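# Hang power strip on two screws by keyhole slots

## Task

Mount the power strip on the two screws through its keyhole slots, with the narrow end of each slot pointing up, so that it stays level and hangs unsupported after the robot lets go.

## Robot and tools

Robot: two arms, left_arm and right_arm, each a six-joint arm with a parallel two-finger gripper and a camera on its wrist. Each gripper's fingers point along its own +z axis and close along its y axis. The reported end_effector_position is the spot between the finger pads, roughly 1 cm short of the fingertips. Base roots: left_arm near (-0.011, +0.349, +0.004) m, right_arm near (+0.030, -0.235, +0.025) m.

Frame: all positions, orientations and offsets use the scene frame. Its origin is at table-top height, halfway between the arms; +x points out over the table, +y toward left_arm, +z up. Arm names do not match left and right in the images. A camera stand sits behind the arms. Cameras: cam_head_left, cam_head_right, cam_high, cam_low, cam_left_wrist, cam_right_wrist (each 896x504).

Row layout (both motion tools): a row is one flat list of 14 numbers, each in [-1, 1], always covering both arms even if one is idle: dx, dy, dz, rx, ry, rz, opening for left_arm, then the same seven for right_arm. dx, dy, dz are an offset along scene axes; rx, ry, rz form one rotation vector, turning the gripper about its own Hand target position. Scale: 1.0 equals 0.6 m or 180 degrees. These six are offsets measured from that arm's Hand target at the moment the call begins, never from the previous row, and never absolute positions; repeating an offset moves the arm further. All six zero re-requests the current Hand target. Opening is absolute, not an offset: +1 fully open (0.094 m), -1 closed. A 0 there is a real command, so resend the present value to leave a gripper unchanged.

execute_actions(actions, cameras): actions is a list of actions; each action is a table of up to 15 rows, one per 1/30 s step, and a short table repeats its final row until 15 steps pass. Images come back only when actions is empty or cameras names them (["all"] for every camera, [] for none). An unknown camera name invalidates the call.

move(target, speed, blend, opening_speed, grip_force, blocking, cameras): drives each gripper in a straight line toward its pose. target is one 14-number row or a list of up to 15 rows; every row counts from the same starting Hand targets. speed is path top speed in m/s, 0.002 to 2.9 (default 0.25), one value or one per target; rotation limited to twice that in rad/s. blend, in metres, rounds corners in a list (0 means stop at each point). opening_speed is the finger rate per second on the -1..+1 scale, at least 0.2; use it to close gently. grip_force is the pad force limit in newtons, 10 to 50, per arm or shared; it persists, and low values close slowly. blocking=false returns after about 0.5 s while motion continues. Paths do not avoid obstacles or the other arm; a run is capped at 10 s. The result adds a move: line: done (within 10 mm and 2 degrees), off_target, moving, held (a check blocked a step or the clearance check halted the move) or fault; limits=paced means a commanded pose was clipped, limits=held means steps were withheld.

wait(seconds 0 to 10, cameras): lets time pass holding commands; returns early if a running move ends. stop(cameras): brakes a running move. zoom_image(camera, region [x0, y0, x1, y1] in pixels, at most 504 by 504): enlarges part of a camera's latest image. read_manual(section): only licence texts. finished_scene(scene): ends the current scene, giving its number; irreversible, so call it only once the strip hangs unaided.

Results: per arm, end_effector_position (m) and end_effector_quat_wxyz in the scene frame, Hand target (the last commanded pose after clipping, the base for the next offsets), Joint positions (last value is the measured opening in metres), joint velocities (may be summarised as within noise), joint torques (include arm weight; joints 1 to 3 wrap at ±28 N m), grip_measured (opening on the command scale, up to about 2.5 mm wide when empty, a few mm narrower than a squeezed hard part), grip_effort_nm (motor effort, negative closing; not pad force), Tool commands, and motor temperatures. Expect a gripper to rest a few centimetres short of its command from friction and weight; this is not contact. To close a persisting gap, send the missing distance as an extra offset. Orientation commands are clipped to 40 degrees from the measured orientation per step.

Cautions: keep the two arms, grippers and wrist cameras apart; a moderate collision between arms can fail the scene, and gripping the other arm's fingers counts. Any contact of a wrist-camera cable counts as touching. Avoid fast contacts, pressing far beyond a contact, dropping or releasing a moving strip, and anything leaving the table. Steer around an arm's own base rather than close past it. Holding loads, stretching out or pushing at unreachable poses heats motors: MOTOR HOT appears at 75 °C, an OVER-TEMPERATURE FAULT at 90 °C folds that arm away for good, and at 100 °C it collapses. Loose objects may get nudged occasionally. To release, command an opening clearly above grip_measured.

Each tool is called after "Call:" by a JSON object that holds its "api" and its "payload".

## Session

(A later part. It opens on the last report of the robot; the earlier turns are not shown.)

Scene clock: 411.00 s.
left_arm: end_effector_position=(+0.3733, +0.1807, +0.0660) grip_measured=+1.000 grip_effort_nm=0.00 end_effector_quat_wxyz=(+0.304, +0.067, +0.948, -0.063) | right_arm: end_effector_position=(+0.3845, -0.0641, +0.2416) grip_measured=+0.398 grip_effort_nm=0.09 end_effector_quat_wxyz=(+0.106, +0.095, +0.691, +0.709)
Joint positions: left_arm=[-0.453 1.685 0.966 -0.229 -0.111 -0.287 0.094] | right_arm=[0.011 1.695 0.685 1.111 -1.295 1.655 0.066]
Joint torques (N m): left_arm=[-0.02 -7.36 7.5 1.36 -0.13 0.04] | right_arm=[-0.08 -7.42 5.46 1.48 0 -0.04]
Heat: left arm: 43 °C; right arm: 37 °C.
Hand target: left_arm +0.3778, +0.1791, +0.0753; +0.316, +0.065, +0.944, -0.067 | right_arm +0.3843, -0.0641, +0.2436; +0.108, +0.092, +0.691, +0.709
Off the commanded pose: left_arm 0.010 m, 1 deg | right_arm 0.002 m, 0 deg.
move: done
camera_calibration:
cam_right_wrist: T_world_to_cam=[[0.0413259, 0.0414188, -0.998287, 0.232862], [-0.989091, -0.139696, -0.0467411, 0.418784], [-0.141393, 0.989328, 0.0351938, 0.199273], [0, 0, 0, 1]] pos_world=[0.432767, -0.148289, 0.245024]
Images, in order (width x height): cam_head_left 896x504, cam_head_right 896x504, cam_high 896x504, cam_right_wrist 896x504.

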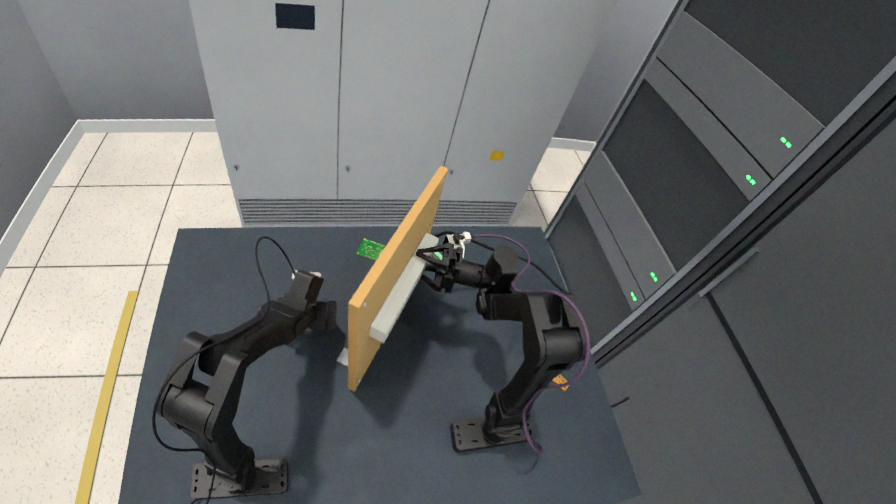

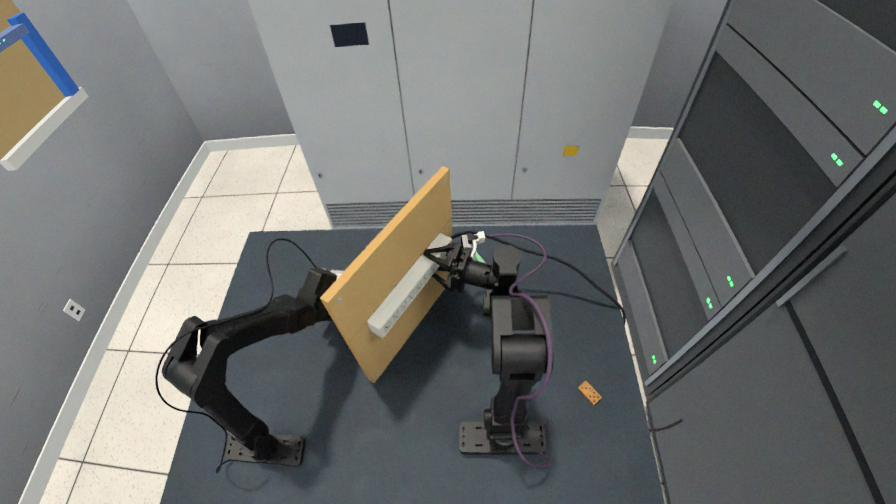

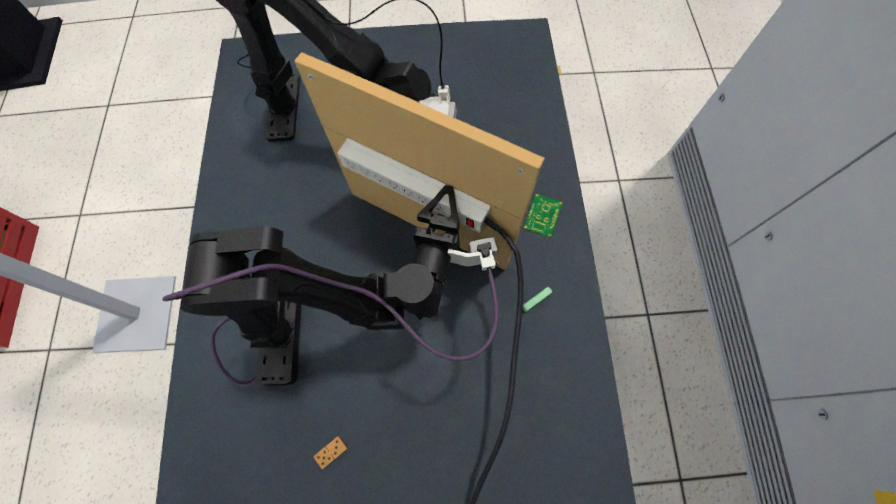

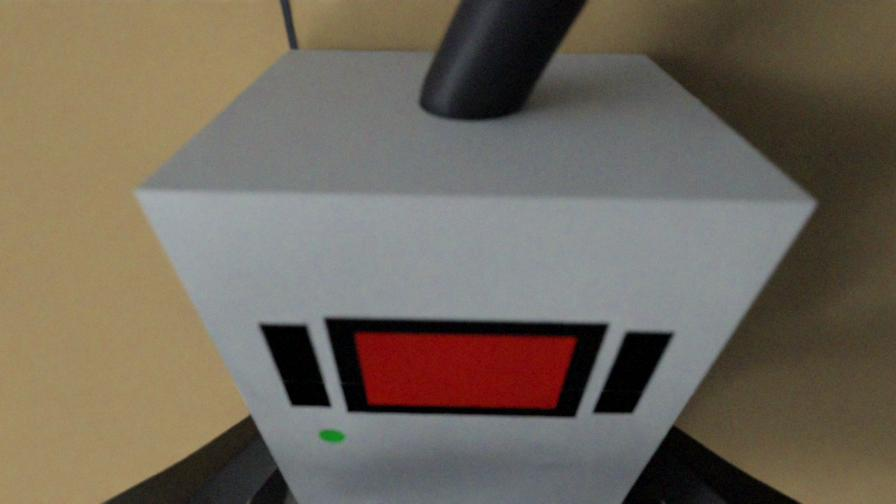

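Call:
{"api": "move", "payload": {"target": [[0,0,0,0,0,0,1, 0,0,0,0,0,0,1],[0,0,0,0,0,0,1, -0.0441,-0.0707,0,0,0,0,1]], "speed": 0.08, "opening_speed": 1.0, "cameras": ["cam_right_wrist","cam_head_right","cam_high","cam_head_left"]}}

Call:
{"api": "zoom_image", "payload": {"camera": "cam_high", "region": [320, 125, 530, 305]}}

Call:
{"api": "zoom_image", "payload": {"camera": "cam_head_left", "region": [355, 205, 455, 345]}}

Call:
{"api": "zoom_image", "payload": {"camera": "cam_head_right", "region": [350, 215, 470, 345]}}

Scene clock: 415.57 s.
left_arm: end_effector_position=(+0.3733, +0.1807, +0.0660) grip_measured=+1.000 grip_effort_nm=0.00 end_effector_quat_wxyz=(+0.304, +0.067, +0.948, -0.063) | right_arm: end_effector_position=(+0.3625, -0.1059, +0.2386) grip_measured=+0.998 grip_effort_nm=0.09 end_effector_quat_wxyz=(+0.096, +0.106, +0.692, +0.708)
Joint positions: left_arm=[-0.453 1.685 0.966 -0.229 -0.111 -0.287 0.094] | right_arm=[-0.137 1.653 0.601 1.213 -1.439 1.748 0.094]
Joint torques (N m): left_arm=[-0.03 -7.36 7.5 1.36 -0.13 0.04] | right_arm=[-0.32 -7.91 3.97 1.7 -0.05 0.02]
Heat: left arm: 43 °C; right arm: 36 °C.
Hand target: left_arm +0.3778, +0.1791, +0.0753; +0.316, +0.065, +0.944, -0.067 | right_arm +0.3579, -0.1064, +0.2436; +0.108, +0.092, +0.691, +0.709
Off the commanded pose: left_arm 0.010 m, 1 deg | right_arm 0.007 m, 2 deg.
move: done
camera_calibration:
cam_right_wrist: T_world_to_cam=[[0.0109156, 0.0438425, -0.998979, 0.243908], [-0.990383, -0.13732, -0.0168483, 0.384638], [-0.137919, 0.989556, 0.041922, 0.234767], [0, 0, 0, 1]] pos_world=[0.410655, -0.19019, 0.240298]
Images, in order (width x height): cam_head_left 896x504, cam_head_right 896x504, cam_high 896x504, cam_right_wrist 896x504.

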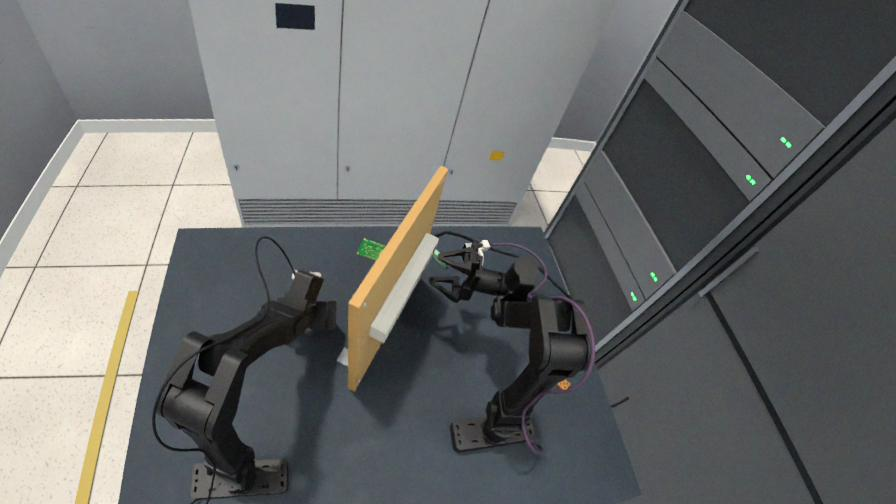

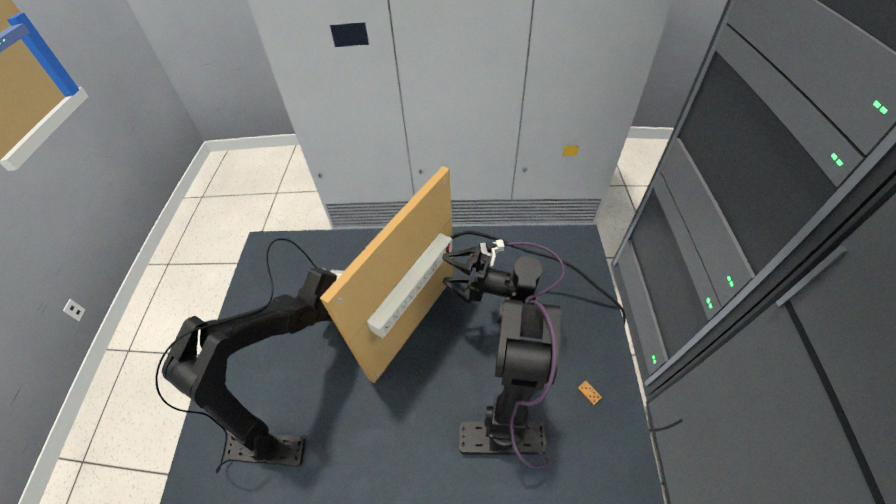

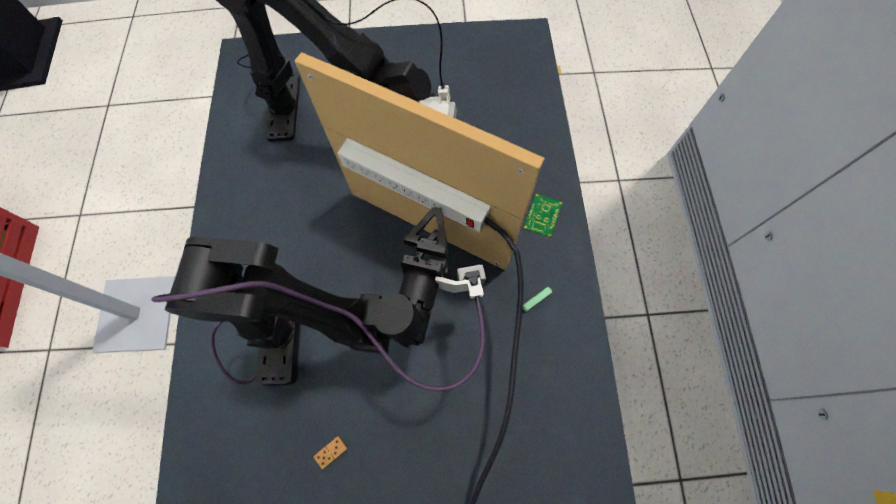

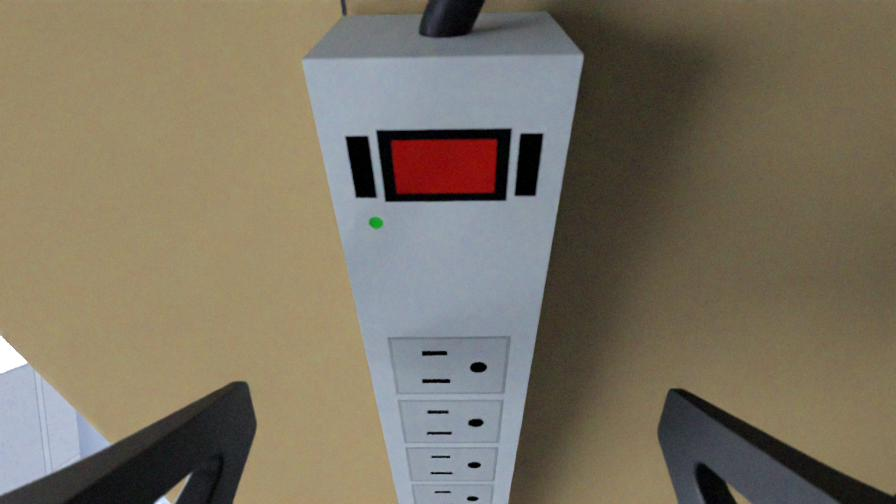

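Scaled by 2.400 from the camera's 896x504 image, which has a finer 1280x720 frame.

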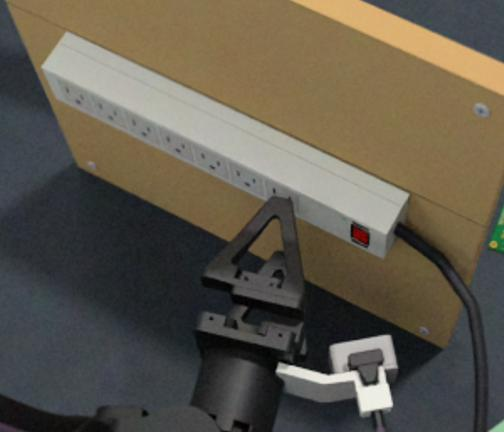

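Scaled by 3.600 from the camera's 896x504 image, which has a finer 1280x720 frame.

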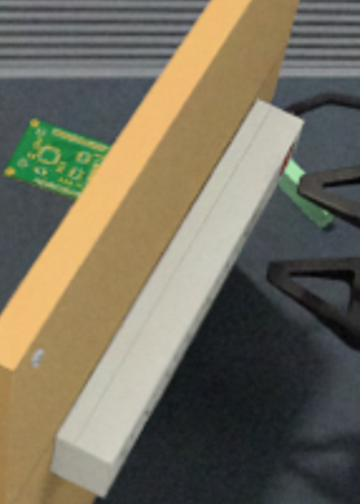

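Scaled by 3.877 from the camera's 896x504 image, which has a finer 1280x720 frame.

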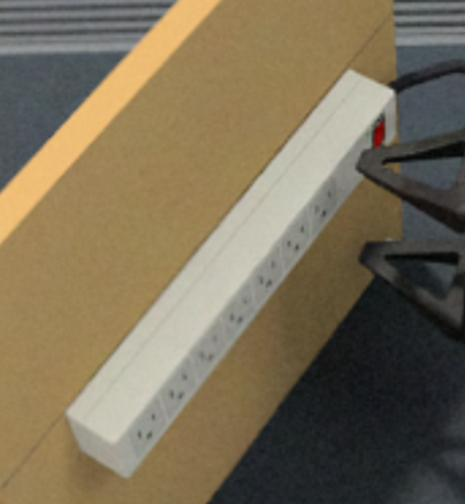

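Call:
{"api": "zoom_image", "payload": {"camera": "cam_high", "region": [320, 120, 370, 170]}}

Call:
{"api": "zoom_image", "payload": {"camera": "cam_high", "region": [460, 180, 530, 250]}}

Call:
{"api": "zoom_image", "payload": {"camera": "cam_head_right", "region": [350, 295, 400, 345]}}

Call:
{"api": "zoom_image", "payload": {"camera": "cam_head_right", "region": [415, 215, 465, 265]}}

Call:
{"api": "zoom_image", "payload": {"camera": "cam_head_left", "region": [355, 300, 405, 350]}}

Call:
{"api": "zoom_image", "payload": {"camera": "cam_head_left", "region": [405, 210, 455, 260]}}

Scaled by 10.080 from the camera's 896x504 image, which has a finer 1280x720 frame.

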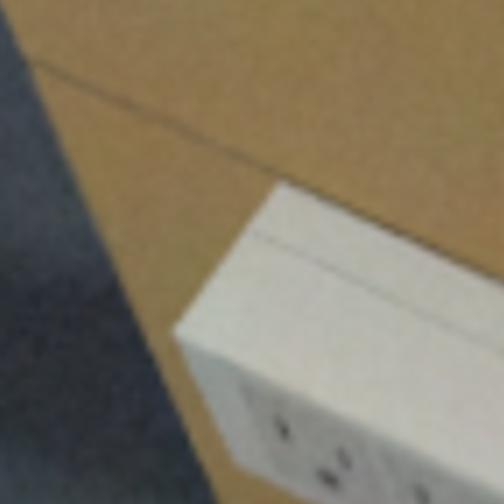

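Scaled by 7.200 from the camera's 896x504 image, which has a finer 1280x720 frame.

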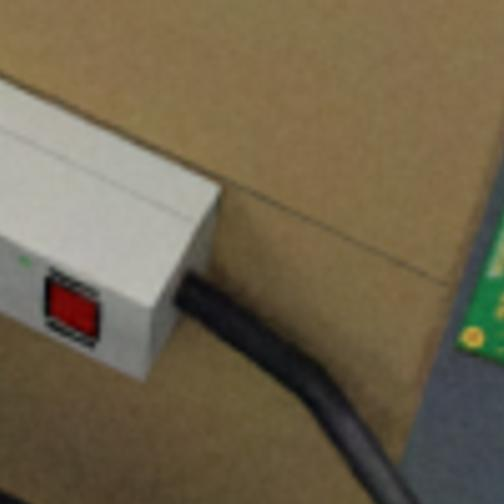

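Scaled by 10.080 from the camera's 896x504 image, which has a finer 1280x720 frame.

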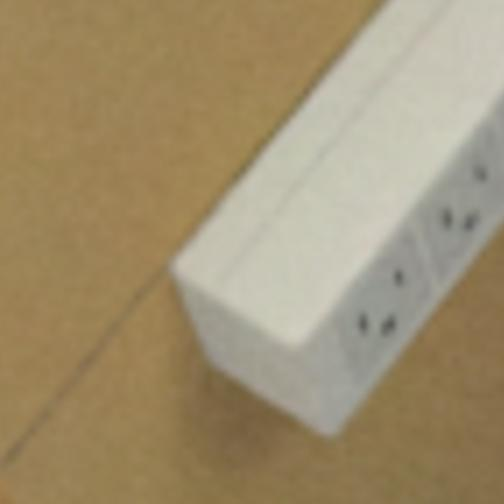

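Scaled by 10.080 from the camera's 896x504 image, which has a finer 1280x720 frame.

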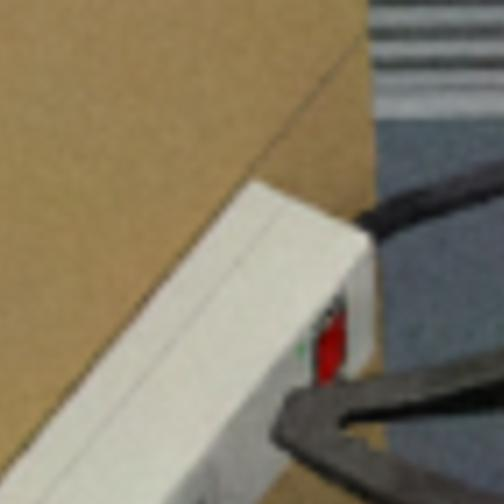

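Scaled by 10.080 from the camera's 896x504 image, which has a finer 1280x720 frame.

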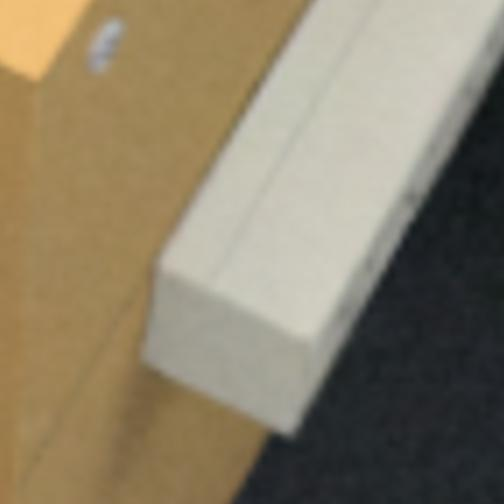

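Scaled by 10.080 from the camera's 896x504 image, which has a finer 1280x720 frame.

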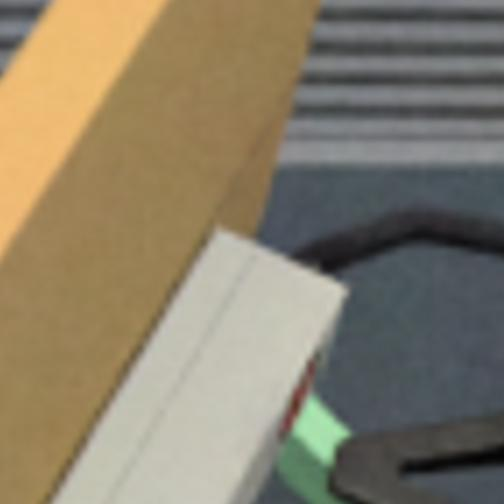

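Call:
{"api": "move", "payload": {"target": [0,0,0,0,0,0,1, -0.0529,-0.0848,0,0,0,0,1], "speed": 0.15, "cameras": ["cam_head_right","cam_high"]}}

Scene clock: 419.23 s.
left_arm: end_effector_position=(+0.3733, +0.1807, +0.0660) grip_measured=+1.000 grip_effort_nm=0.01 end_effector_quat_wxyz=(+0.304, +0.067, +0.948, -0.063) | right_arm: end_effector_position=(+0.3310, -0.1569, +0.2402) grip_measured=+0.998 grip_effort_nm=0.09 end_effector_quat_wxyz=(+0.126, +0.135, +0.694, +0.696)
Joint positions: left_arm=[-0.453 1.685 0.966 -0.229 -0.111 -0.287 0.094] | right_arm=[-0.348 1.53 0.481 1.27 -1.568 1.805 0.094]
Joint torques (N m): left_arm=[-0.03 -7.36 7.5 1.36 -0.13 0.03] | right_arm=[-0.47 -7.09 3.96 1.45 0.05 -0.01]
Heat: left arm: 43 °C; right arm: 36 °C.
Hand target: left_arm +0.3778, +0.1791, +0.0753; +0.316, +0.065, +0.944, -0.067 | right_arm +0.3261, -0.1573, +0.2435; +0.108, +0.092, +0.691, +0.709
Off the commanded pose: left_arm 0.010 m, 1 deg | right_arm 0.006 m, 6 deg.
joint sent to its limit (right arm) — joint 5 (wrist yaw), lower limit. The joint targets are off in orientation, not in position.
move: off_target (right_arm)
Images, in order (width x height): cam_head_right 896x504, cam_high 896x504.

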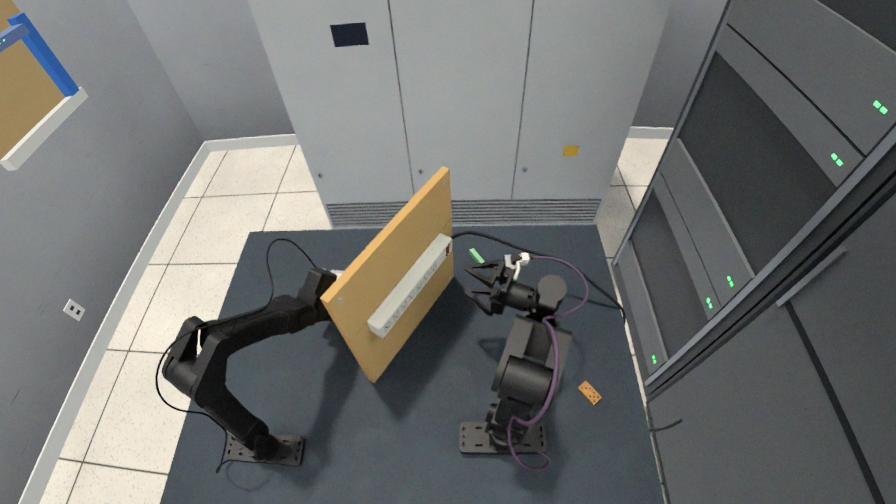

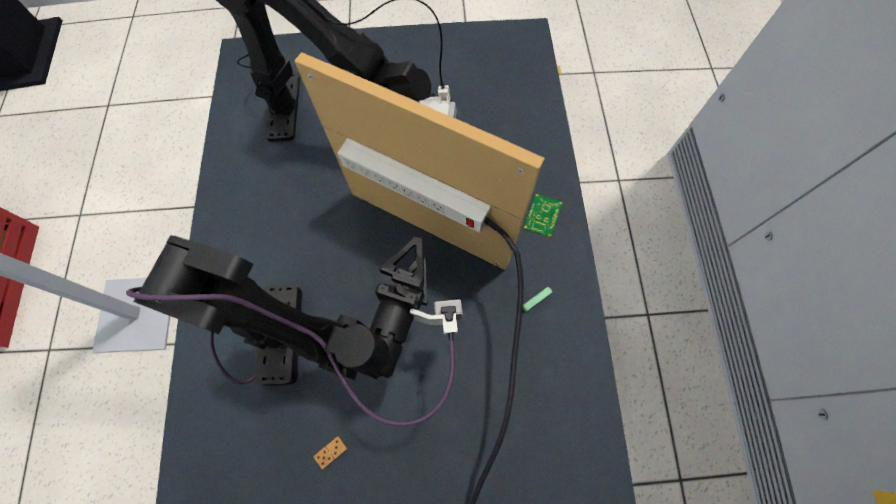

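The strip hangs on both screws and sits level along the seam line, and the arm is clear of it. Ending scene 1.

Call:
{"api": "finished_scene", "payload": {"scene": 1}}

The scene is finished: the task was done.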